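# Move one bottle from the cabinet to the bench

## Task

Take a single bottle out of the cabinet and set it upright on the bench, leaving the other two bottles inside the cabinet.

## Robot and tools

ROBOT. Two arms, left_arm and right_arm, each ride a carriage on one shared floor track that runs along y at x = 0. left_rail carries left_arm and is always the one at larger y. right_rail carries right_arm. These names do not match image sides. Each arm base sits at x = 0, y = its carriage position_m, z = 0.04 m, facing +x. Each arm ends in a two-finger gripper whose fingers point along its own +z and close along its own y. A block sticks out about 10 cm toward the gripper's +x.

SCENE FRAME. Fixed to the table. The table top is z = 0, +z is up, +x is the direction the arms face, +y is toward their left. The table edge is at x = 0.17 m. Results give end_effector_position in metres (the point between the closed pads), end_effector_quat_wxyz, and velocities in m/s and rad/s, all in this frame. Printed poses can be off by a few centimetres.

ROW FORMAT. An arm command is one row of 18 numbers, each in [-1, 1], always covering both arms: left dx, dy, dz, rx, ry, rz, left gripper position, force_limit, speed, then the same nine for the right arm. dx..rz are an offset, not a pose. They count from that arm's Hand target as it stood when the action or move began, and they are expressed in that Hand target's own axes. 1.0 equals 0.6 m for dx/dy/dz and 180 degrees for rx/ry/rz. rx, ry, rz form one rotation vector. Every row of one action counts from the same start, so repeating an offset in a later call moves the arm further. Six zeros re-command the current Hand target. Gripper numbers are absolute settings. Position: +1 is fully open (140 mm), about -0.8 is where the pads meet, and -1 closes until blocked. force_limit: -1 is the gentlest squeeze and +1 the hardest. Gripper speed: -1 is slow (about 30 mm/s) and +1 fast. A faster close squeezes harder. To leave a gripper as it is, resend its last three numbers, because 0 is a real command.

execute_actions. Takes actions, a list run in order. Each action may hold:
- rows: up to 15 rows, one per 1/30 s control step.
- steps: 1 to 450. This is the duration; after the last row, targets are held.
- until: a condition on left_rail or right_rail fields, or {"all": {"status": "ended"}} or {"any": ...}.
- rail commands.
Rows have no path planning. Ramp offsets gradually; for example, 0.01 more per row is about 0.18 m/s.
Optional cameras: a list of names, or ["all"]. An empty actions list returns images and the scene number.

RAILS. {"left_rail": {"position_m": y}} is an absolute carriage place on the track, in metres. left_rail takes -0.8 to 1.5 and right_rail takes -1.5 to 0.8. speed_m_s can be 0.01 to 1. acceleration_factor can be 0.1 to 1. {"stop": true} brakes the carriage. After sending a place, run an action with until position_status != moving. Wait for arrival before aiming the arm at scene points, because row targets ride with the carriage. Keep the carriages at least 0.78 m apart. position_status can read moving, done, contact_stop, time_out, stopped, stopped_with_arm, stopped_for_other_arm or stopped_for_other_carriage. A position_answer of not_taken means the value must be resent once the carriage is still.

move. Moves along planned straight paths.
- target: one 18-number row, or a list of up to 15 rows. Every row is an offset from the Hand targets at the start of the move, not from the previous row.
- speed: m/s, 0.002 to 3.2, default 0.25. Give one value, or one per target.
- blend: corner rounding in metres; 0 means stop at each target.
- stop_force: 4 to 120 N, the same for both arms. A path ends when the wrist sensor feels that much push against the motion. It is unreliable while the gripper rotates. Leave it out when backing away from a contact.
- zero: controls the sensor baseline used for stop_force.
- blocking=false: returns early. In that case, call wait or stop before sending more rows.
The result adds a move: line giving the ending (done, off_target, held, moving, fault) and the limits applied (paced, held). Moves do not avoid obstacles.

OTHER TOOLS.
- wait(seconds 0 to 10): lets time run.
- stop: brakes a running move.
- zoom_image(camera, region [x0,y0,x1,y1] pixels): at most 504 per side, on the latest image. Cameras are cam_high, cam_front, cam_side, cam_left_wrist and cam_right_wrist, each 896x504.
- zero_wrist_force(arm): re-zeros the wrist sensor.
- finished_scene(scene): the current scene number. Call it only after the bottle stands on the bench, has been released, and the carriages have arrived.

GRIPPING. Send position -1, then check object_status. 2 means blocked while closing, which is a grip. 3 means at the target or the pads touched, so maybe nothing is held. 0 means moving. 1 means blocked while opening. position_measured is in counts: 3 is open, 139 is about 60 mm, 200 is 20 mm, 230 means the pads touch. Grip with the fingertip quarter of the pads. Deeper in, the fingers fold and can hold a narrow bottle loosely or drop it. Fingertips pressed onto a surface fold easily. To grip harder, raise force_limit and change position slightly (-1 to -0.98).

RESULT LINES. Hand target is the pose that the next offsets count from. Tool commands shows the current gripper commands. Joint positions list, per arm: rail (m), then six joints (rad). Joint torques are readings that include gravity. Wrist force and Wrist torque are in the gripper's own axes; a third line shows the peak since the last result.

AVOID.
- Anything leaving the table. The track and the metal strip count as off the table. Do not knock the other two bottles out of the cabinet.
- Hard hits on the cabinet or table. Targets pushed past a firm contact cause faults. About 150 N on an arm causes a force fault, and joint torque over its limit (wrist joints 47.5 N m) causes a torque fault. Either stops the arm for 10 s.
- Contact between the two arms, including their carriages.
- Sudden jerks while carrying a part, and releasing a moving part.
- Paths near an arm's own base.
- Holding stretched-out or heavy loads for long, which heats motors (MOTOR HOT, then OVER-TEMPERATURE FAULT).

The controller limits each step's rotation to 32 degrees, so an arm can rest short of its target. Re-command the remaining offset if so.

Each tool is called after "Call:" in YAML: its name, and indented under it one key for each argument.

## Session

Call:
execute_actions:
  actions: []

Scene clock: 0.00 s.
left_arm: end_effector_position=(+0.3563, +1.0625, +0.5790) position_measured=3 object_status=3 end_effector_quat_wxyz=(+0.000, +0.000, +1.000, +0.000) | right_arm: end_effector_position=(+0.3563, -1.0472, +0.5790) position_measured=3 object_status=3 end_effector_quat_wxyz=(+0.000, +0.000, +1.000, +0.000)
Joint positions: left_arm=[0.984 -0.28 -2.157 1.821 -1.235 -1.571 -0.281] | right_arm=[-1.126 -0.281 -2.157 1.821 -1.235 -1.571 -0.28]
Joint velocities: within noise
Joint torques (N m): no reading
Wrist force (N): no reading
Wrist torque (N m): no reading
Wrist force, peak (N): no reading
Hand target: left_arm +0.3563, +1.0625, +0.5790; +0.000, +0.000, +1.000, +0.000 | right_arm +0.3563, -1.0472, +0.5790; +0.000, +0.000, +1.000, +0.000
Tool commands: left_gripper/position=+1.0 left_gripper/force_limit=+1.0 left_gripper/speed=+1.0 right_gripper/position=+1.0 right_gripper/force_limit=+1.0 right_gripper/speed=+1.0
left_rail: position_m=0.984 position_status=done
right_rail: position_m=-1.126 position_status=done

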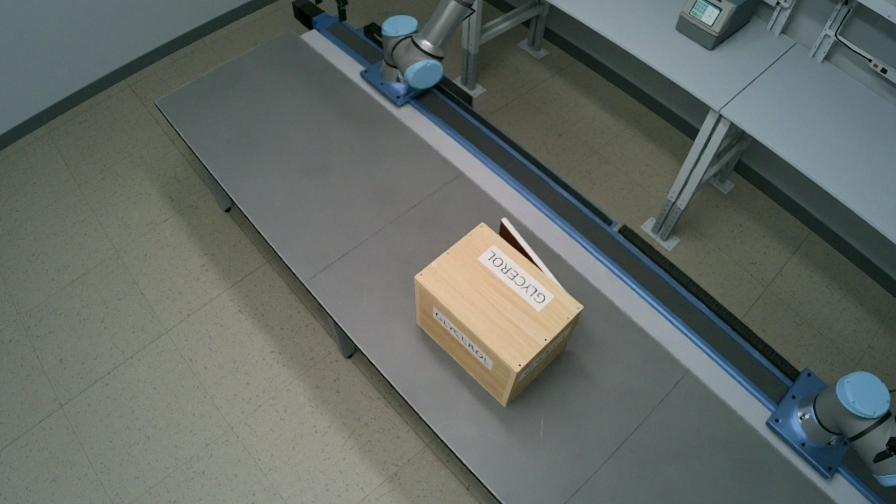

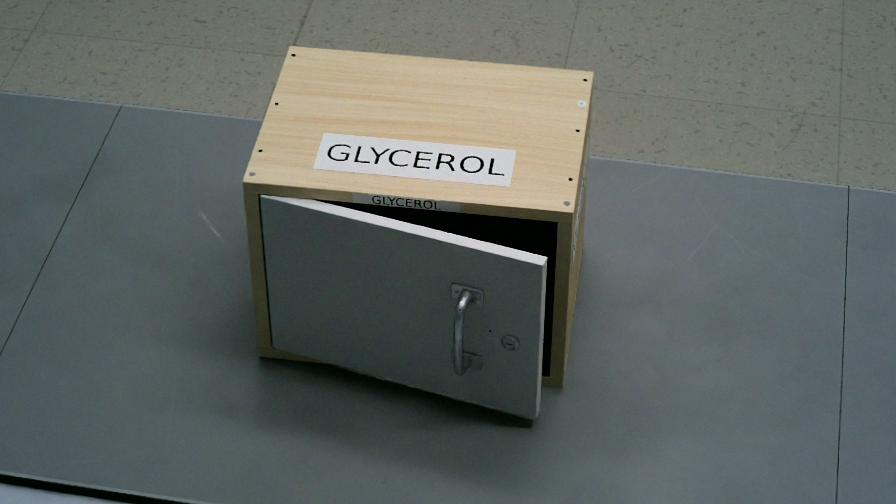

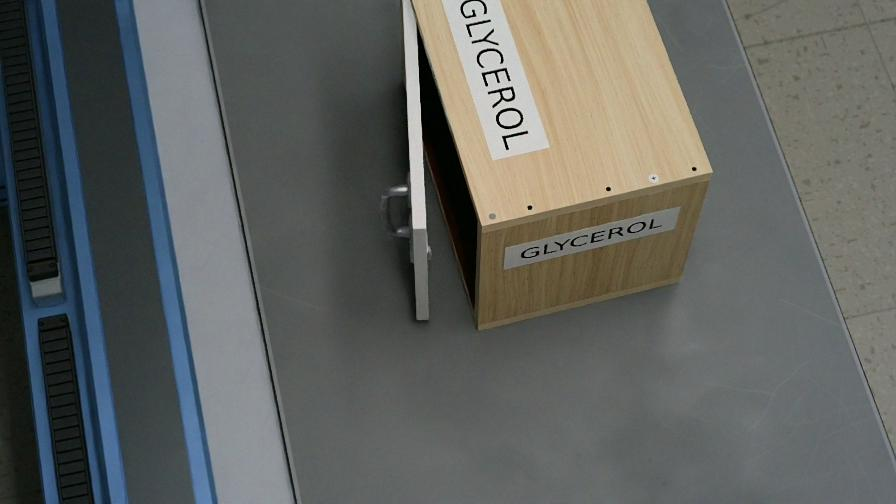

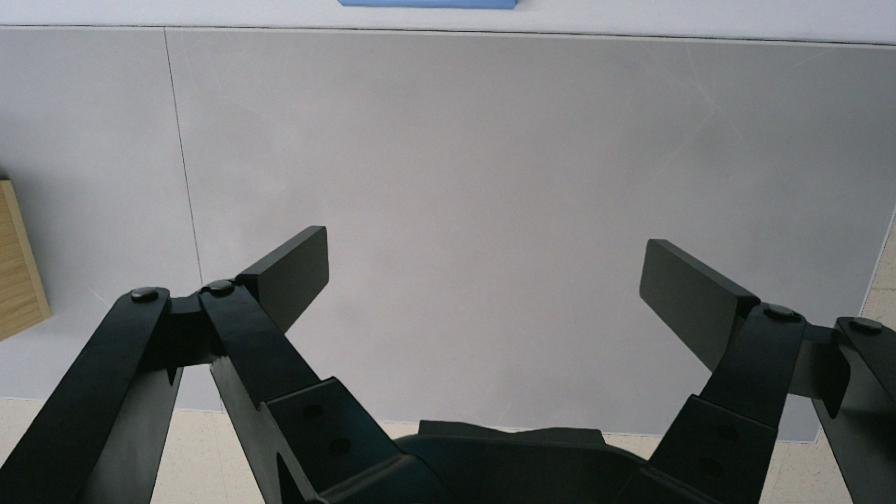

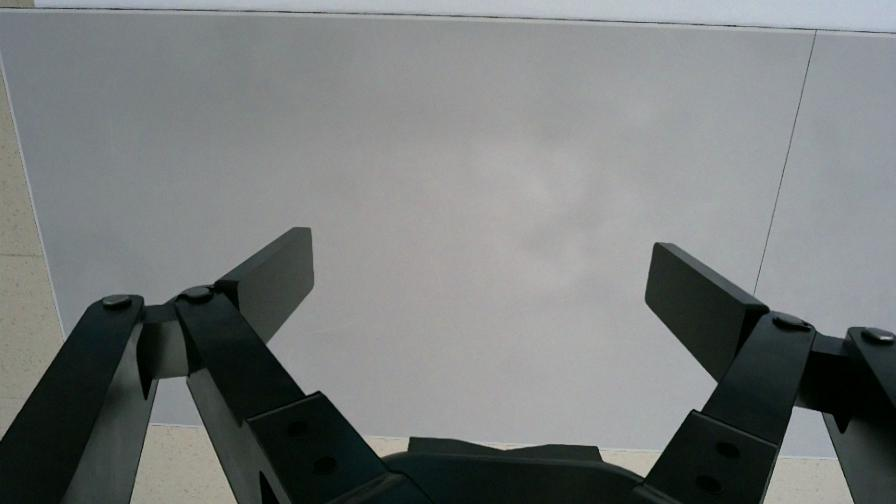

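Call:
execute_actions:
  actions:
    - {"right_rail":{"position_m":-0.6},"steps":150,"until":{"right_rail":{"position_status":["!=","moving"]}}}
  cameras: ["cam_right_wrist","cam_high"]

Scene clock: 26.73 s.
left_arm: end_effector_position=(+0.3563, +1.0625, +0.5790) position_measured=3 object_status=3 end_effector_quat_wxyz=(+0.000, +0.000, +1.000, +0.000) | right_arm: end_effector_position=(+0.3563, -0.5214, +0.5790) position_measured=3 object_status=3 end_effector_quat_wxyz=(+0.000, +0.000, +1.000, +0.000)
Joint positions: left_arm=[0.984 -0.28 -2.157 1.821 -1.235 -1.571 -0.281] | right_arm=[-0.6 -0.281 -2.157 1.821 -1.235 -1.571 -0.28]
Joint torques (N m): left_arm=[1.61 2.28 -45.87 -4.66 -0.27 0.25] | right_arm=[-0.53 0.57 -45.76 -5.23 0.4 0.38]
Wrist force (N): left_arm=[-0.2 -0.1 0.0] | right_arm=[0.3 0.5 -0.1]
Wrist torque (N m): left_arm=[-0.02 0.03 0.00] | right_arm=[0.12 -0.06 0.00]
Wrist force, peak (N): left_arm=[-0.6 0.0 0.1] | right_arm=[0.1 3.5 -0.1]
Hand target: left_arm +0.3563, +1.0625, +0.5790; +0.000, +0.000, +1.000, +0.000 | right_arm +0.3563, -0.5214, +0.5790; +0.000, +0.000, +1.000, +0.000
Tool commands: left_gripper/position=+1.0 left_gripper/force_limit=+1.0 left_gripper/speed=+1.0 right_gripper/position=+1.0 right_gripper/force_limit=+1.0 right_gripper/speed=+1.0
left_rail: position_m=0.984 position_status=done
right_rail: position_m=-0.600 position_status=done
Images, in order (width x height): cam_high 896x504, cam_right_wrist 896x504.

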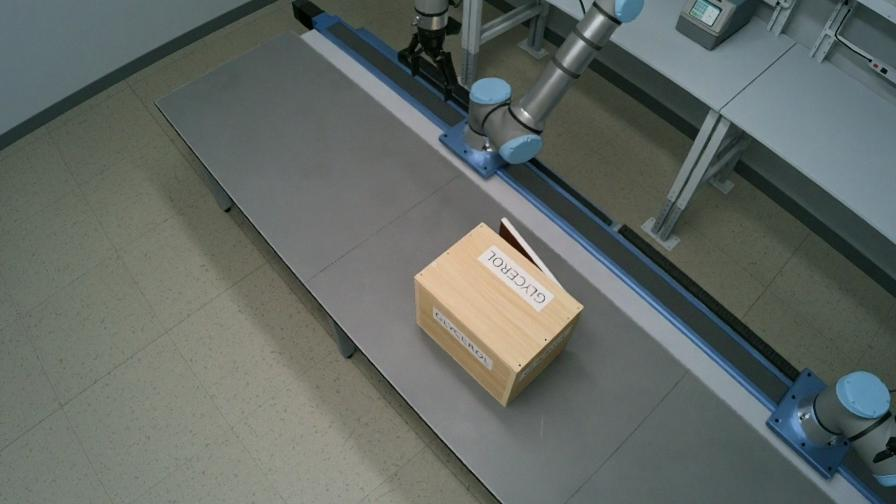

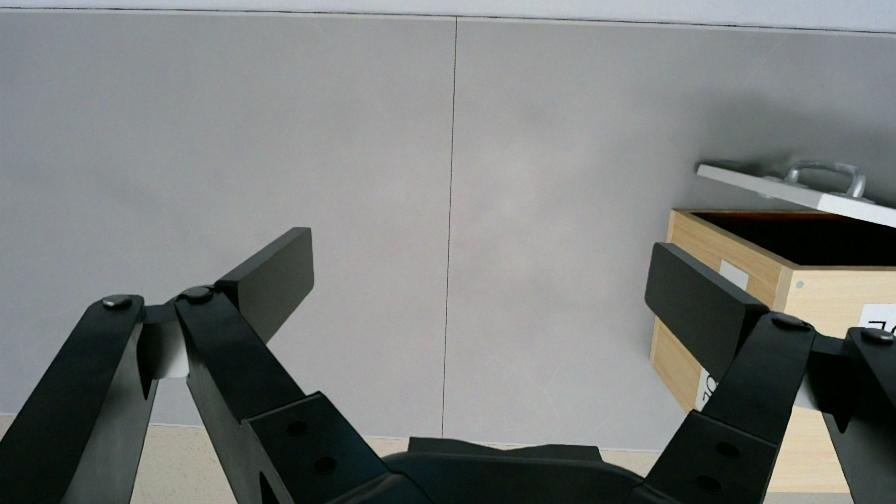

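Call:
execute_actions:
  actions:
    - {"right_rail":{"position_m":-0.45},"rows":[[0,0,0,0,0,0,1,1,1,0,0,0,0,0,0,-1,-1,1]],"steps":90,"until":{"right_rail":{"position_status":["!=","moving"]}}}

Call:
move:
  target: [0,0,0,0,0,0,1,1,1,-0.115,0.25,0.64,0,0,0,-1,-1,1]
  cameras: ["cam_right_wrist","cam_front","cam_high","cam_side"]

Scene clock: 86.43 s.
left_arm: end_effector_position=(+0.3563, +1.0625, +0.5790) position_measured=3 object_status=3 end_effector_quat_wxyz=(+0.000, +0.000, +1.000, +0.000) | right_arm: end_effector_position=(+0.3563, -0.3714, +0.5790) position_measured=236 object_status=3 end_effector_quat_wxyz=(+0.000, +0.000, +1.000, +0.000)
Joint positions: left_arm=[0.984 -0.28 -2.157 1.821 -1.235 -1.571 -0.281] | right_arm=[-0.45 -0.281 -2.157 1.821 -1.235 -1.571 -0.281]
Joint torques (N m): left_arm=[-0.19 0.05 -46.56 -4.65 -0.54 0.44] | right_arm=[-1.96 1.13 -45.93 -5.16 0.6 0.35]
Wrist force (N): left_arm=[-0.2 0.0 0.0] | right_arm=[0.3 -0.1 0.2]
Wrist torque (N m): left_arm=[0.01 0.04 -0.01] | right_arm=[-0.02 -0.05 0.00]
Wrist force, peak (N): left_arm=[-0.6 -0.2 0.5] | right_arm=[0.2 3.7 -0.2]
Hand target: left_arm +0.3563, +1.0625, +0.5790; +0.000, +0.000, +1.000, +0.000 | right_arm +0.3563, -0.3714, +0.5790; +0.000, +0.000, +1.000, +0.000
Off the commanded pose: left_arm 0.000 m, 0 deg | right_arm 0.000 m, 0 deg.
left_rail: position_m=0.984 position_status=done
right_rail: position_m=-0.450 position_status=done

Scene clock: 88.83 s.
left_arm: end_effector_position=(+0.3563, +1.0625, +0.5790) position_measured=3 object_status=3 end_effector_quat_wxyz=(+0.000, +0.000, +1.000, +0.000) | right_arm: end_effector_position=(+0.4253, -0.2215, +0.1951) position_measured=236 object_status=3 end_effector_quat_wxyz=(+0.000, +0.000, +1.000, +0.000)
Joint positions: left_arm=[0.984 -0.28 -2.157 1.821 -1.235 -1.571 -0.281] | right_arm=[-0.45 0.124 -1.855 2.353 -2.069 -1.571 0.124]
Joint torques (N m): left_arm=[0.74 2.04 -47.38 -4.79 -0.48 0.31] | right_arm=[8.82 -10.06 -33.12 -8.05 -1.28 2.99]
Wrist force (N): left_arm=[-0.2 0.1 -0.3] | right_arm=[0.2 0.0 0.3]
Wrist torque (N m): left_arm=[0.04 0.04 0.00] | right_arm=[0.02 -0.04 0.00]
Wrist force, peak (N): left_arm=[0.1 0.3 0.6] | right_arm=[0.0 0.6 2.2]
Hand target: left_arm +0.3563, +1.0625, +0.5790; +0.000, +0.000, +1.000, +0.000 | right_arm +0.4254, -0.2214, +0.1950; +0.000, +0.000, +1.000, +0.000
Off the commanded pose: left_arm 0.000 m, 0 deg | right_arm 0.000 m, 0 deg.
left_rail: position_m=0.984 position_status=done
right_rail: position_m=-0.450 position_status=done
move: done
Images, in order (width x height): cam_high 896x504, cam_front 896x504, cam_side 896x504, cam_right_wrist 896x504.

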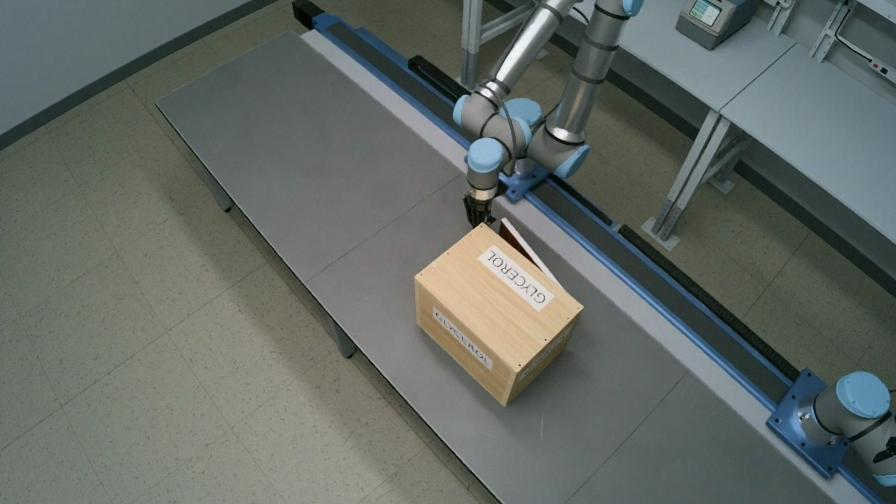

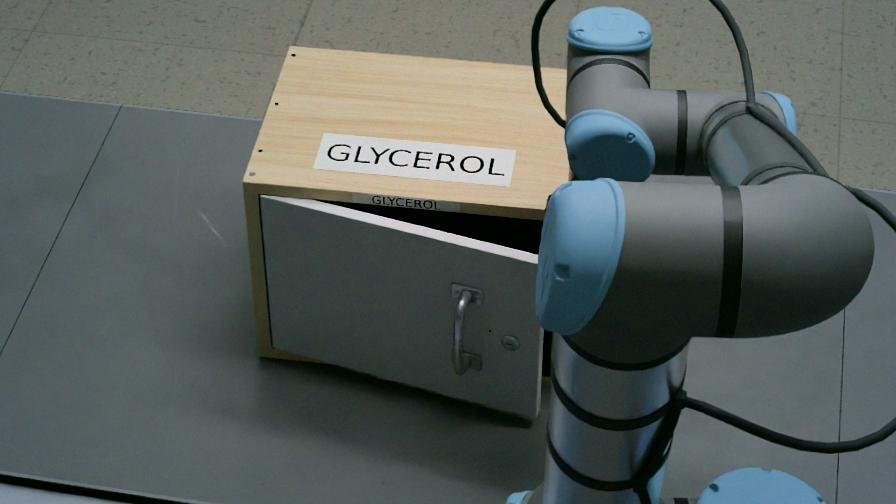

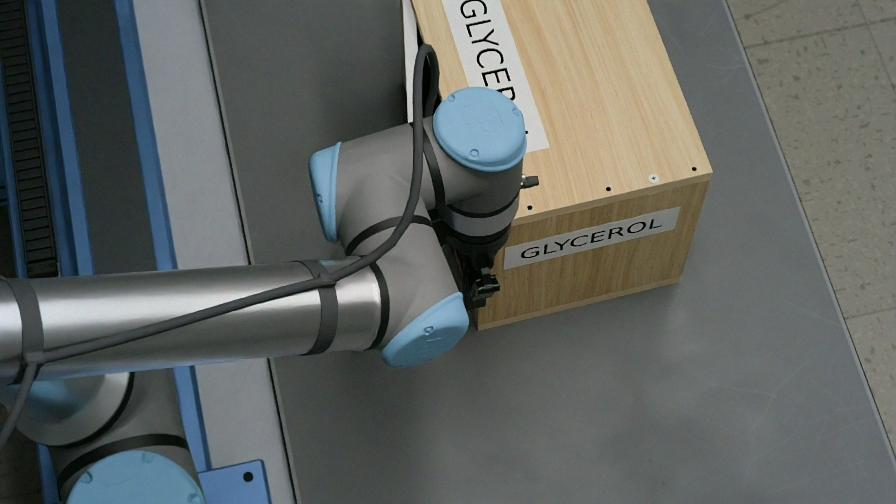

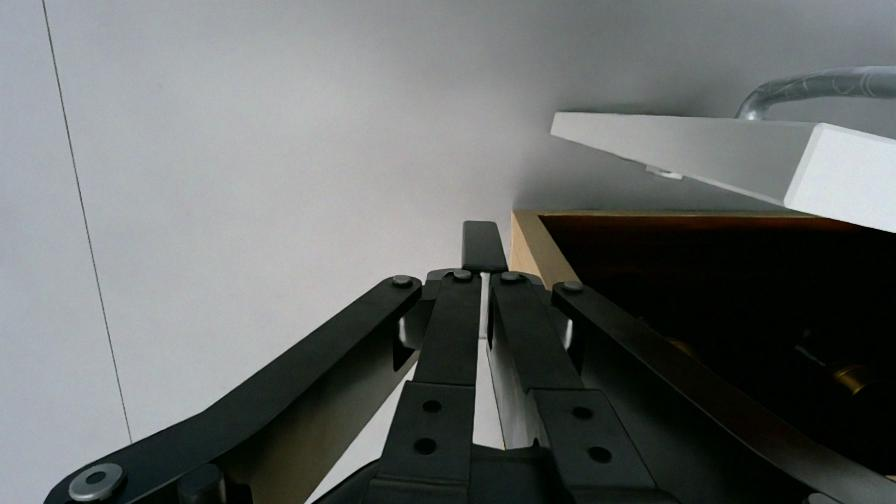

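Call:
move:
  target:
    - [0,0,0,0,0,0,1,1,1,0.05,0,0,0,0,0,-1,-1,1]
    - [0,0,0,0,0,0,1,1,1,0.05,0.2025,0,0,0,0,-1,-1,1]
    - [0,0,0,0,0,0,1,1,1,0.157,0.248,0,0,0,0,-1,-1,1]
    - [0,0,0,0,0,0,1,1,1,0.302,0.332,0,0,0,0,-1,-1,1]
    - [0,0,0,0,0,0,1,1,1,0.392,0.461,0,0,0,0,-1,-1,1]
    - [0,0,0,0,0,0,1,1,1,0.40,0.586,0,0,0,0,-1,-1,1]
    - [0,0,0,0,0,0,1,1,1,0.376,0.686,0,0,0,0,-1,-1,1]
  speed: 0.12
  blend: 0.03
  stop_force: 40
  cameras: ["cam_right_wrist","cam_front","cam_side"]

Scene clock: 114.47 s.
left_arm: end_effector_position=(+0.3563, +1.0625, +0.5790) position_measured=3 object_status=3 end_effector_quat_wxyz=(+0.000, +0.000, +1.000, +0.000) | right_arm: end_effector_position=(+0.1998, +0.1902, +0.1950) position_measured=236 object_status=3 end_effector_quat_wxyz=(+0.000, +0.000, +1.000, +0.000)
Joint positions: left_arm=[0.984 -0.28 -2.157 1.821 -1.235 -1.571 -0.281] | right_arm=[-0.45 1.006 -1.507 2.052 -2.116 -1.571 1.006]
Joint torques (N m): left_arm=[-0.36 -0.37 -46.98 -4.7 -0.6 0.32] | right_arm=[12.6 -37.25 -53.42 -2.31 -1.1 2.46]
Wrist force (N): left_arm=[0.2 -0.4 0.0] | right_arm=[2.2 -2.5 -0.8]
Wrist torque (N m): left_arm=[-0.08 -0.04 0.00] | right_arm=[-0.24 -0.24 -0.06]
Wrist force, peak (N): left_arm=[-0.7 -0.3 0.3] | right_arm=[-3.8 -1.7 -0.4]
Hand target: left_arm +0.3563, +1.0625, +0.5790; +0.000, +0.000, +1.000, +0.000 | right_arm +0.1998, +0.1902, +0.1950; +0.000, +0.000, +1.000, +0.000
Off the commanded pose: left_arm 0.000 m, 0 deg | right_arm 0.000 m, 0 deg.
left_rail: position_m=0.984 position_status=done
right_rail: position_m=-0.450 position_status=done
move: done; blend cut to 0.015 m at target 1
Images, in order (width x height): cam_front 896x504, cam_side 896x504, cam_right_wrist 896x504.

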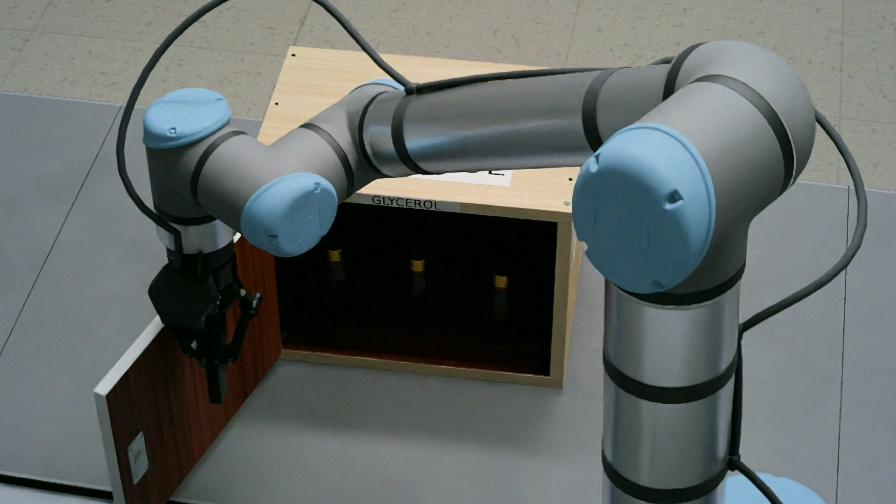

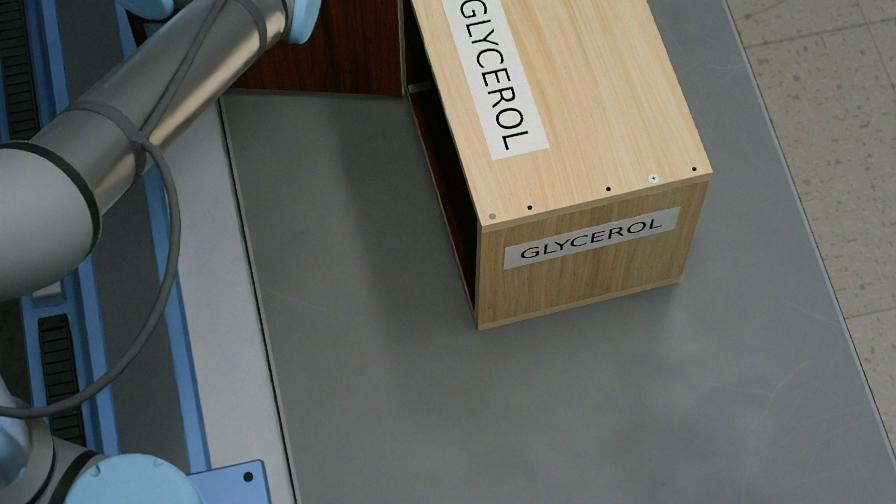

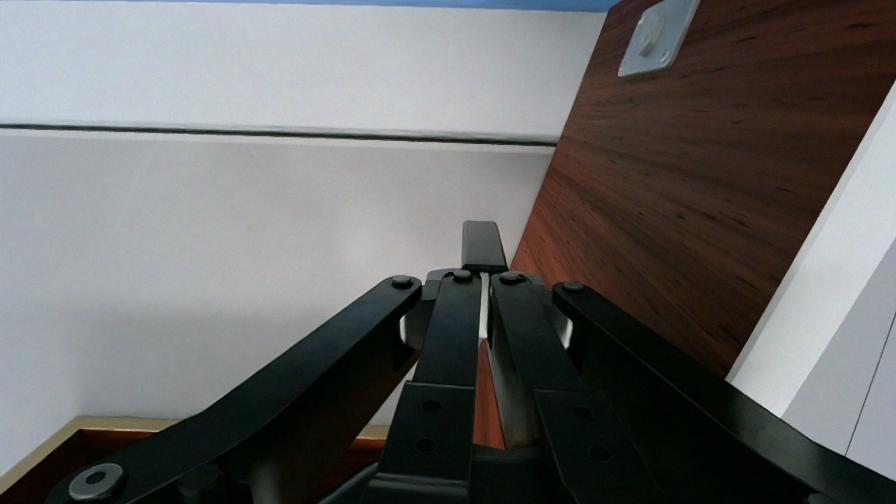

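Call:
move:
  target:
    - [0,0,0,0,0,0,1,1,1,-0.083,-0.484,-0.175,0,0,-0.5,-1,-1,1]
    - [0,0,0,0,0,0,1,1,1,-0.133,-0.45,-0.175,0,0,-1,-1,-1,1]
    - [0,0,0,0,0,0,1,1,1,-0.167,-0.40,-0.042,-0.7071,0,0.7071,1,-1,0]
  speed: 0.4
  blend: [0.03,0.02,0]
  cameras: ["cam_right_wrist","cam_front","cam_side"]

Scene clock: 160.30 s.
left_arm: end_effector_position=(+0.3563, +1.0625, +0.5790) position_measured=3 object_status=3 end_effector_quat_wxyz=(+0.000, +0.000, +1.000, +0.000) | right_arm: end_effector_position=(+0.2953, -0.0553, +0.2192) position_measured=236 object_status=3 end_effector_quat_wxyz=(+0.038, +0.770, -0.032, +0.637)
Joint positions: left_arm=[0.984 -0.28 -2.157 1.821 -1.235 -1.571 -0.281] | right_arm=[-0.45 1.241 -1.082 2.603 -3.964 -2.847 -2.482]
Joint torques (N m): left_arm=[1.43 1.6 -47.14 -5.15 -0.93 -0.01] | right_arm=[-15.8 -56.38 5.25 -0.89 0.52 2.82]
Wrist force (N): left_arm=[-0.1 0.5 0.1] | right_arm=[0.6 -0.7 0.7]
Wrist torque (N m): left_arm=[0.12 0.03 0.00] | right_arm=[-0.06 0.05 0.11]
Wrist force, peak (N): left_arm=[-0.8 -0.1 0.3] | right_arm=[-8.5 0.5 1.9]
Hand target: left_arm +0.3563, +1.0625, +0.5790; +0.000, +0.000, +1.000, +0.000 | right_arm +0.2953, -0.0553, +0.2192; +0.038, +0.770, -0.032, +0.637 (not the last commanded pose)
Tool commands: left_gripper/position=+1.0 left_gripper/force_limit=+1.0 left_gripper/speed=+1.0 right_gripper/position=-1.0 right_gripper/force_limit=-1.0 right_gripper/speed=+1.0
Off the commanded pose: left_arm 0.000 m, 0 deg | right_arm 0.007 m, 12 deg.
left_rail: position_m=0.984 position_status=done
right_rail: position_m=-0.450 position_status=done
led back after a hold (right arm): the arm was led back toward your command in small steps, so it may still be short of it.
move: held (right_arm; a check stopped the path); path passed 2 of 3 targets; target 3's new numbers were not sent; limits=held
pose unreachable (right arm): on one or more control steps of this call, first in action 0 (counted from 0), this arm could not follow its commanded pose, so it was not sent that pose on those steps. It may still have moved: this result reports where it is.
cause: moving toward the commanded pose would bring two parts of the arm too close to each other (its gripper and another part of the arm, with joints 5 (wrist 1) to 7 (wrist 3) between them, 19 mm apart when it was first held).
Images, in order (width x height): cam_front 896x504, cam_side 896x504, cam_right_wrist 896x504.

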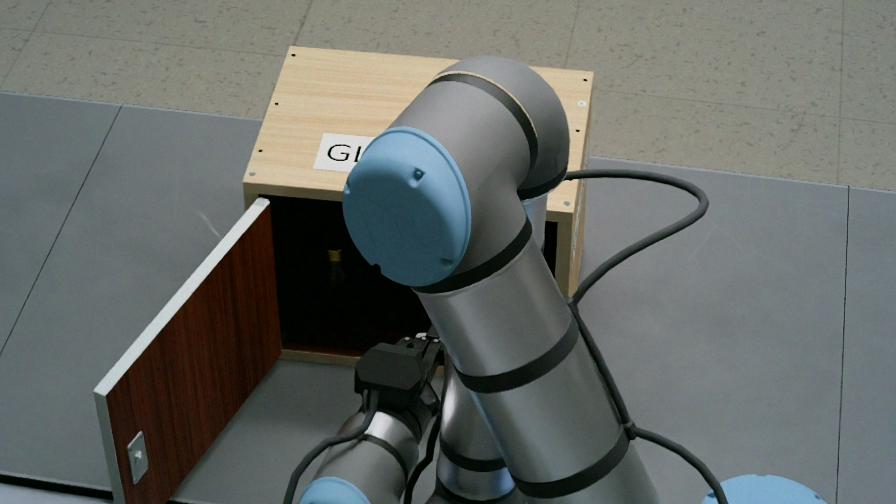

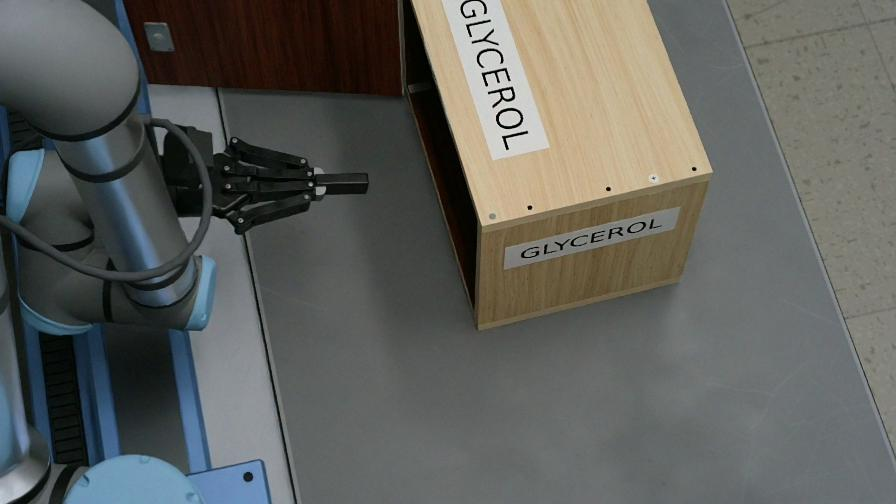

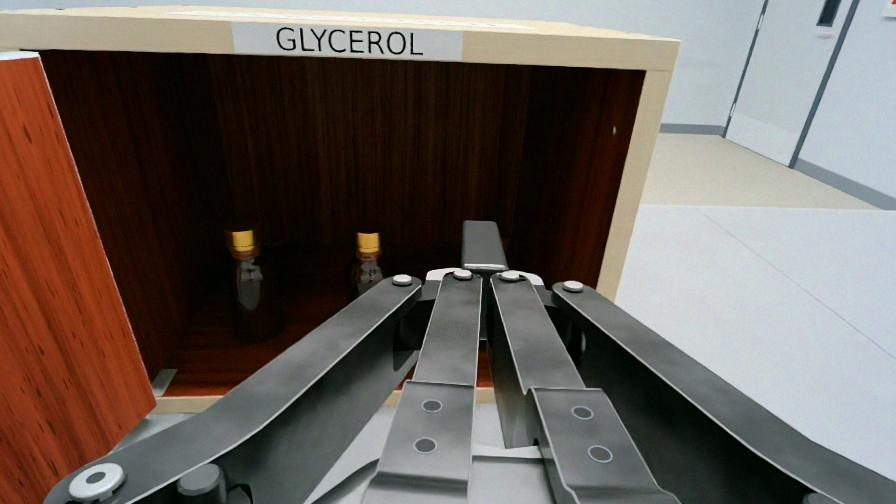

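Call:
execute_actions:
  actions:
    - {"rows":[[0,0,0,0,0,0,1,1,1,0,0,0,0,0,0,0.25,-1,0]],"steps":30}

Call:
move:
  target: [0,0,0,0,0,0,1,1,1,-0.011,-0.095,0.112,0.031,0.001,-0.006,0.25,-1,0]
  speed: 0.15
  cameras: ["cam_right_wrist","cam_front"]

Scene clock: 194.47 s.
left_arm: end_effector_position=(+0.3563, +1.0625, +0.5790) position_measured=3 object_status=3 end_effector_quat_wxyz=(+0.000, +0.000, +1.000, +0.000) | right_arm: end_effector_position=(+0.2953, -0.0553, +0.2192) position_measured=98 object_status=3 end_effector_quat_wxyz=(+0.038, +0.770, -0.032, +0.637)
Joint positions: left_arm=[0.984 -0.28 -2.157 1.821 -1.235 -1.571 -0.281] | right_arm=[-0.45 1.241 -1.083 2.603 -3.963 -2.847 -2.481]
Joint torques (N m): left_arm=[1.21 1.89 -47.41 -5.23 -1 0.19] | right_arm=[2.38 -57.73 3.92 -1.04 -2.57 2.43]
Wrist force (N): left_arm=[0.2 0.3 0.1] | right_arm=[0.2 -0.7 0.2]
Wrist torque (N m): left_arm=[0.09 -0.04 0.00] | right_arm=[-0.05 0.16 0.11]
Wrist force, peak (N): left_arm=[-0.6 0.5 0.2] | right_arm=[0.6 -0.7 1.3]
Hand target: left_arm +0.3563, +1.0625, +0.5790; +0.000, +0.000, +1.000, +0.000 | right_arm +0.2953, -0.0553, +0.2192; +0.038, +0.770, -0.032, +0.637
Off the commanded pose: left_arm 0.000 m, 0 deg | right_arm 0.000 m, 0 deg.
left_rail: position_m=0.984 position_status=done
right_rail: position_m=-0.450 position_status=done

Scene clock: 195.73 s.
left_arm: end_effector_position=(+0.3563, +1.0625, +0.5790) position_measured=3 object_status=3 end_effector_quat_wxyz=(+0.000, +0.000, +1.000, +0.000) | right_arm: end_effector_position=(+0.3653, -0.0052, +0.1992) position_measured=98 object_status=3 end_effector_quat_wxyz=(+0.006, +0.770, +0.006, +0.638)
Joint positions: left_arm=[0.984 -0.28 -2.157 1.821 -1.235 -1.571 -0.281] | right_arm=[-0.45 1.102 -0.962 2.507 -4.291 -2.641 -2.807]
Joint torques (N m): left_arm=[1.46 1.9 -47.59 -5.35 -0.91 0.29] | right_arm=[-14.36 -42.1 -14.08 -6.41 1.08 -2.48]
Wrist force (N): left_arm=[-0.1 -0.1 0.1] | right_arm=[0.3 -0.6 1.0]
Wrist torque (N m): left_arm=[-0.01 0.03 0.00] | right_arm=[-0.03 0.13 0.23]
Wrist force, peak (N): left_arm=[0.1 0.6 0.4] | right_arm=[0.2 -1.3 1.8]
Hand target: left_arm +0.3563, +1.0625, +0.5790; +0.000, +0.000, +1.000, +0.000 | right_arm +0.3653, -0.0052, +0.1992; +0.006, +0.770, +0.006, +0.638
Off the commanded pose: left_arm 0.000 m, 0 deg | right_arm 0.000 m, 0 deg.
left_rail: position_m=0.984 position_status=done
right_rail: position_m=-0.450 position_status=done
move: done
Images, in order (width x height): cam_front 896x504, cam_right_wrist 896x504.

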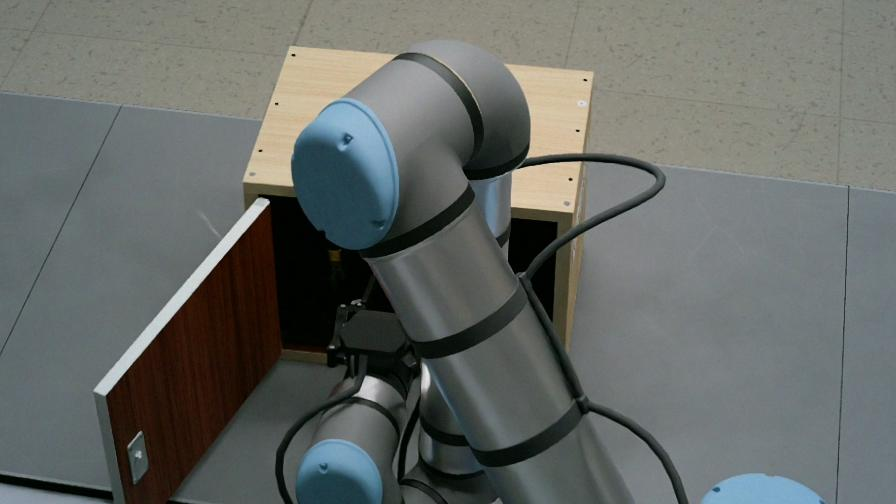

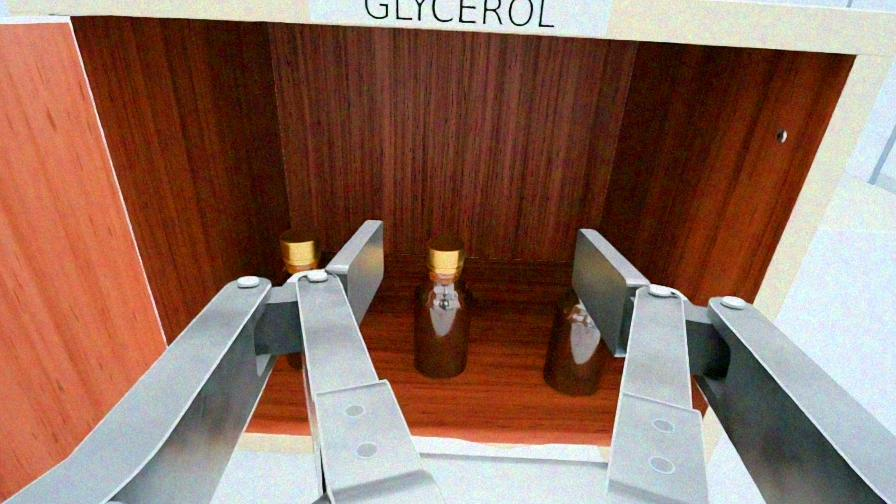

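Call:
move:
  target:
    - [0,0,0,0,0,0,1,1,1,-0.169,-0.028,0.092,0,0,0,0.25,-1,0]
    - [0,0,0,0,0,0,1,1,1,-0.1695,-0.028,0.312,0,0,0,0.25,-1,0]
  speed: [0.15,0.08]
  blend: 0.02
  stop_force: 12
  cameras: ["cam_right_wrist","cam_front"]

Scene clock: 221.77 s.
left_arm: end_effector_position=(+0.3563, +1.0625, +0.5790) position_measured=3 object_status=3 end_effector_quat_wxyz=(+0.000, +0.000, +1.000, +0.000) | right_arm: end_effector_position=(+0.3800, +0.0007, +0.1527) position_measured=98 object_status=3 end_effector_quat_wxyz=(+0.007, +0.771, +0.005, +0.637)
Joint positions: left_arm=[0.984 -0.28 -2.157 1.821 -1.235 -1.571 -0.281] | right_arm=[-0.45 1.077 -0.838 2.471 -4.388 -2.619 -2.82]
Joint torques (N m): left_arm=[1.77 1.35 -47.43 -5.32 -1.13 0.24] | right_arm=[10.71 -68.37 10.09 -0.82 -2.6 2.82]
Wrist force (N): left_arm=[-0.3 -0.1 0.4] | right_arm=[0.3 -0.5 0.6]
Wrist torque (N m): left_arm=[-0.01 0.07 0.00] | right_arm=[0.02 0.12 0.06]
Wrist force, peak (N): left_arm=[-0.7 0.0 0.3] | right_arm=[-7.1 -2.7 5.0]
Hand target: left_arm +0.3563, +1.0625, +0.5790; +0.000, +0.000, +1.000, +0.000 | right_arm +0.3800, +0.0007, +0.1527; +0.007, +0.771, +0.005, +0.637 (not the last commanded pose)
Off the commanded pose: left_arm 0.000 m, 0 deg | right_arm 0.175 m, 0 deg.
left_rail: position_m=0.984 position_status=done
right_rail: position_m=-0.450 position_status=done
move: held (right_arm; a check stopped the path); path passed 0 of 2 targets; limits=held
pose unreachable (right arm): on one or more control steps of this call, first in action 0 (counted from 0), this arm could not follow its commanded pose, so it was not sent that pose on those steps. It may still have moved: this result reports where it is.
cause: moving toward the commanded pose would bring a part of the arm (just beyond joint 5 (wrist 1)) too close to the robot's own body.
Images, in order (width x height): cam_front 896x504, cam_right_wrist 896x504.

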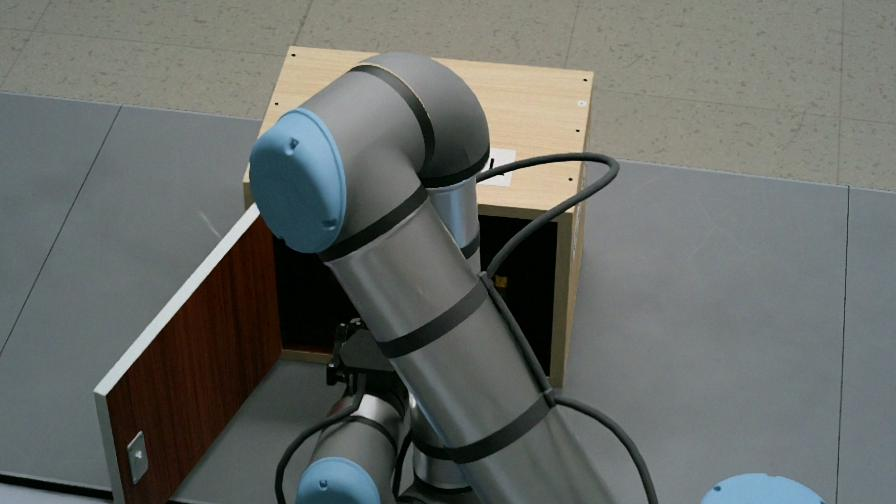

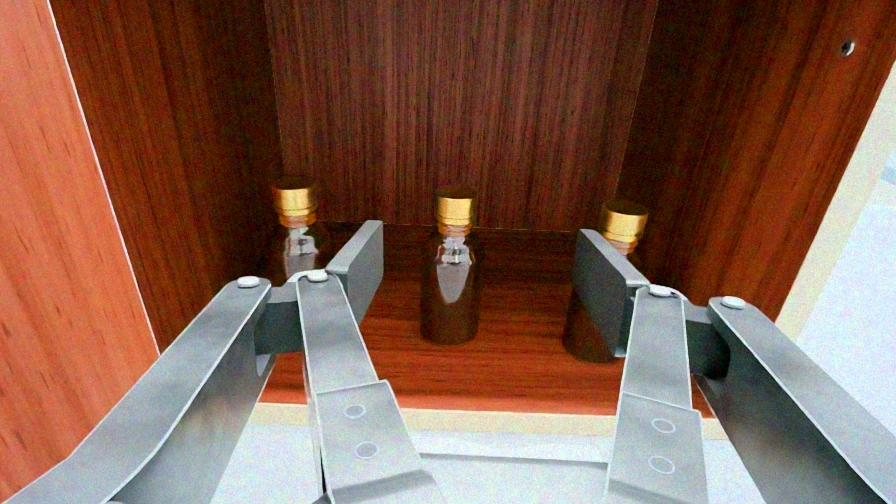

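Call:
move:
  target:
    - [0,0,0,0,0,0,1,1,1,0.007,-0.02,0.151,0,0,0,0.25,-1,0]
    - [0,0,0,0,0,0,1,1,1,-0.097,-0.02,0.281,0,0,0,0.25,-1,0]
  speed: [0.12,0.08]
  blend: 0.02
  stop_force: 12
  cameras: ["cam_right_wrist","cam_front"]

Scene clock: 247.03 s.
left_arm: end_effector_position=(+0.3563, +1.0625, +0.5790) position_measured=3 object_status=3 end_effector_quat_wxyz=(+0.000, +0.000, +1.000, +0.000) | right_arm: end_effector_position=(+0.4924, +0.0118, +0.1131) position_measured=98 object_status=3 end_effector_quat_wxyz=(+0.007, +0.771, +0.005, +0.637)
Joint positions: left_arm=[0.984 -0.28 -2.157 1.821 -1.235 -1.571 -0.281] | right_arm=[-0.45 0.878 -0.739 2.363 -4.473 -2.431 -2.934]
Joint torques (N m): left_arm=[0.4 0.87 -48.13 -5.75 -1.4 0.18] | right_arm=[-0.3 -66.63 -0.28 -3.46 -0.51 0.55]
Wrist force (N): left_arm=[-0.2 0.3 0.3] | right_arm=[0.4 -0.5 0.5]
Wrist torque (N m): left_arm=[0.09 0.06 0.00] | right_arm=[0.01 0.09 0.25]
Wrist force, peak (N): left_arm=[-0.7 -0.1 0.0] | right_arm=[-2.1 -1.4 3.3]
Hand target: left_arm +0.3563, +1.0625, +0.5790; +0.000, +0.000, +1.000, +0.000 | right_arm +0.4924, +0.0118, +0.1131; +0.007, +0.771, +0.005, +0.637 (not the last commanded pose)
Tool commands: left_gripper/position=+1.0 left_gripper/force_limit=+1.0 left_gripper/speed=+1.0 right_gripper/position=+0.247059 right_gripper/force_limit=-1.0 right_gripper/speed=+0.003922
Off the commanded pose: left_arm 0.000 m, 0 deg | right_arm 0.065 m, 0 deg.
FORCE FAULT: contact force on the right arm reached its limit, and that arm stopped for 10 seconds. The contact can be on any part of that arm, not only on its tool. That arm's remaining commands of this call were not run. That arm's target is now where it stood when the stop ended, not its last command. That arm accepts commands again.
left_rail: position_m=0.984 position_status=done
right_rail: position_m=-0.450 position_status=done
move: fault (right_arm); path passed 1 of 2 targets
Images, in order (width x height): cam_front 896x504, cam_right_wrist 896x504.

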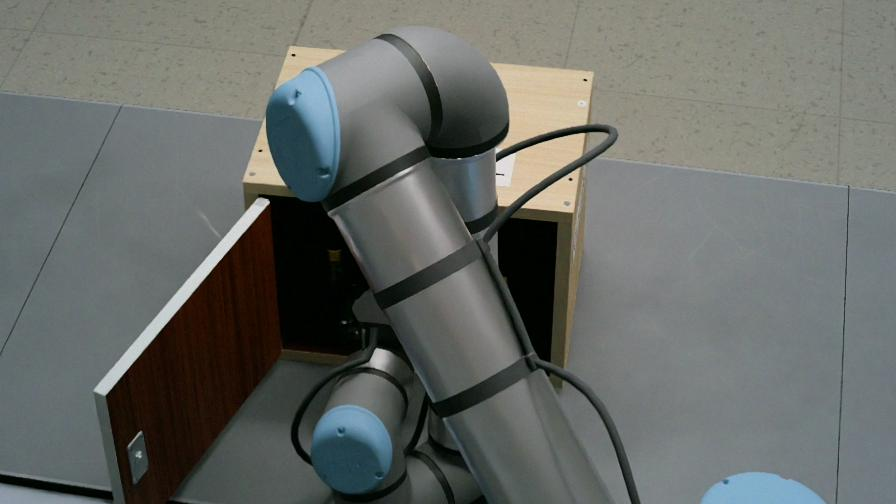

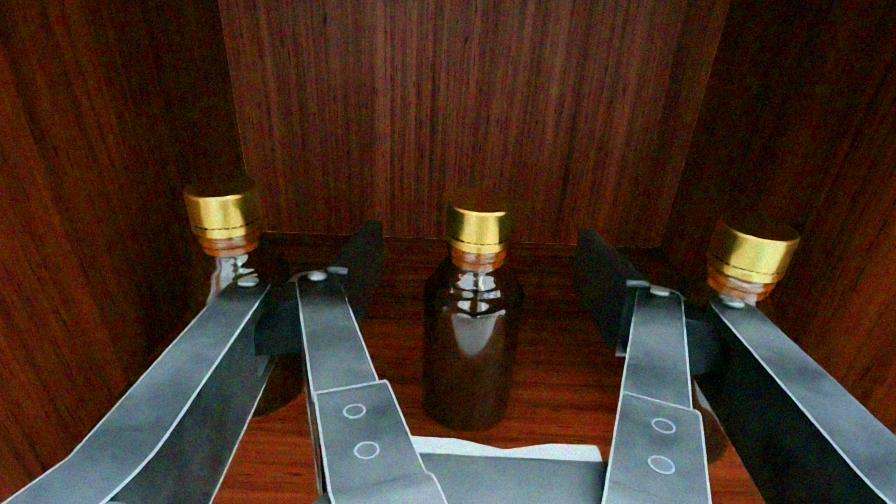

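Call:
move:
  target: [0,0,0,0,0,0,1,1,1,0.0485,-0.002,-0.03,0,-0.072,0,0.25,-1,0]
  speed: 0.08

Call:
zero_wrist_force:
  arm: "right_arm"

Call:
execute_actions:
  actions: []
  cameras: ["cam_right_wrist","cam_high","cam_side"]

Scene clock: 302.47 s.
left_arm: end_effector_position=(+0.3563, +1.0625, +0.5790) position_measured=3 object_status=3 end_effector_quat_wxyz=(+0.000, +0.000, +1.000, +0.000) | right_arm: end_effector_position=(+0.4802, +0.0135, +0.1450) position_measured=98 object_status=3 end_effector_quat_wxyz=(+0.007, +0.838, +0.004, +0.546)
Joint positions: left_arm=[0.984 -0.28 -2.157 1.821 -1.235 -1.571 -0.281] | right_arm=[-0.45 0.865 -1.039 2.46 -3.961 -2.347 -2.712]
Joint torques (N m): left_arm=[1.6 3.19 -47.76 -5.6 -1.7 0.12] | right_arm=[-16.21 -64.86 -0.93 -2.22 0.8 2.71]
Wrist force (N): left_arm=[-0.2 0.2 0.2] | right_arm=[0.7 -1.0 1.2]
Wrist torque (N m): left_arm=[0.05 0.04 0.00] | right_arm=[-0.10 0.02 0.08]
Wrist force, peak (N): left_arm=[-0.2 0.2 0.6] | right_arm=[0.7 -1.4 0.7]
Hand target: left_arm +0.3563, +1.0625, +0.5790; +0.000, +0.000, +1.000, +0.000 | right_arm +0.4802, +0.0135, +0.1451; +0.007, +0.838, +0.004, +0.546
Off the commanded pose: left_arm 0.000 m, 0 deg | right_arm 0.000 m, 0 deg.
left_rail: position_m=0.984 position_status=done
right_rail: position_m=-0.450 position_status=done
move: done

Wrist force sensor zeroed.

Scene clock: 302.47 s.
left_arm: end_effector_position=(+0.3563, +1.0625, +0.5790) position_measured=3 object_status=3 end_effector_quat_wxyz=(+0.000, +0.000, +1.000, +0.000) | right_arm: end_effector_position=(+0.4802, +0.0135, +0.1450) position_measured=98 object_status=3 end_effector_quat_wxyz=(+0.007, +0.838, +0.004, +0.546)
Joint positions: left_arm=[0.984 -0.28 -2.157 1.821 -1.235 -1.571 -0.281] | right_arm=[-0.45 0.865 -1.039 2.46 -3.961 -2.347 -2.712]
Joint velocities: within noise
Joint torques (N m): left_arm=[1.6 3.19 -47.76 -5.6 -1.7 0.12] | right_arm=[-16.21 -64.86 -0.93 -2.22 0.8 2.71]
Wrist force (N, zeroed by zero_wrist_force on right_arm): left_arm=[-0.2 0.2 0.2] | right_arm=[0.0 0.0 0.0]
Wrist torque (N m, zeroed by zero_wrist_force on right_arm): left_arm=[0.05 0.04 0.00] | right_arm=[0.00 0.00 0.00]
Wrist force, peak (N, zeroed by zero_wrist_force on right_arm): left_arm=[-0.2 0.2 0.2] | right_arm=[0.0 0.0 0.0]
Hand target: left_arm +0.3563, +1.0625, +0.5790; +0.000, +0.000, +1.000, +0.000 | right_arm +0.4802, +0.0135, +0.1451; +0.007, +0.838, +0.004, +0.546
Tool commands: left_gripper/position=+1.0 left_gripper/force_limit=+1.0 left_gripper/speed=+1.0 right_gripper/position=+0.25 right_gripper/force_limit=-1.0 right_gripper/speed=+0.0
Off the commanded pose: left_arm 0.000 m, 0 deg | right_arm 0.000 m, 0 deg.
left_rail: position_m=0.984 position_status=done
right_rail: position_m=-0.450 position_status=done
Images, in order (width x height): cam_high 896x504, cam_side 896x504, cam_right_wrist 896x504.

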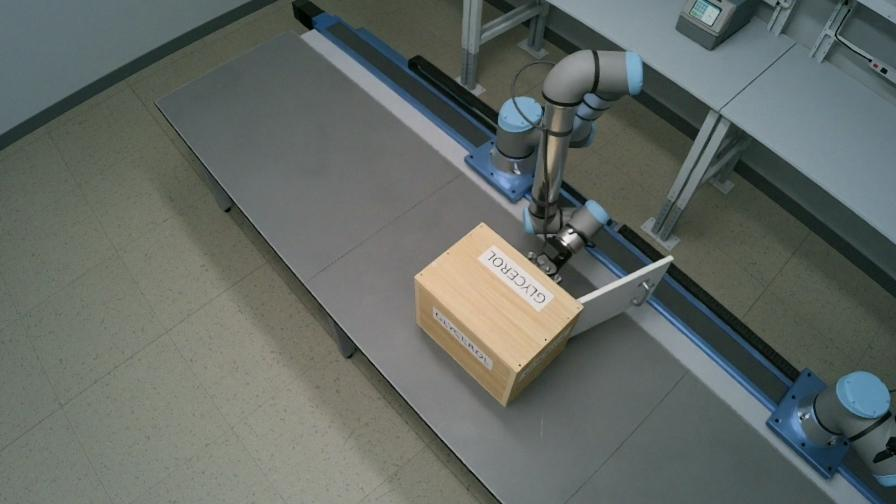

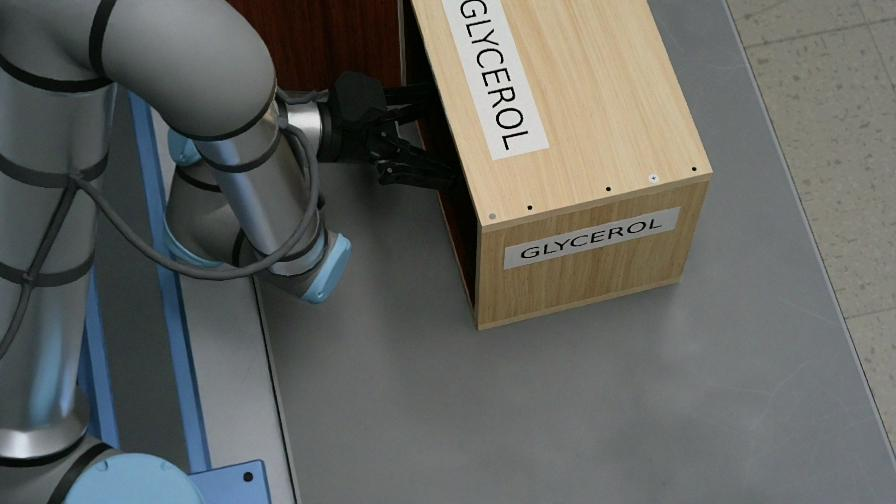

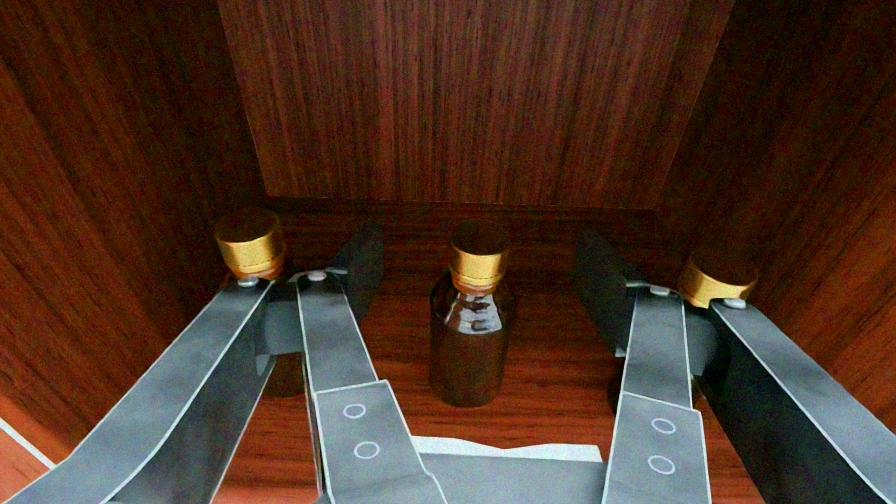

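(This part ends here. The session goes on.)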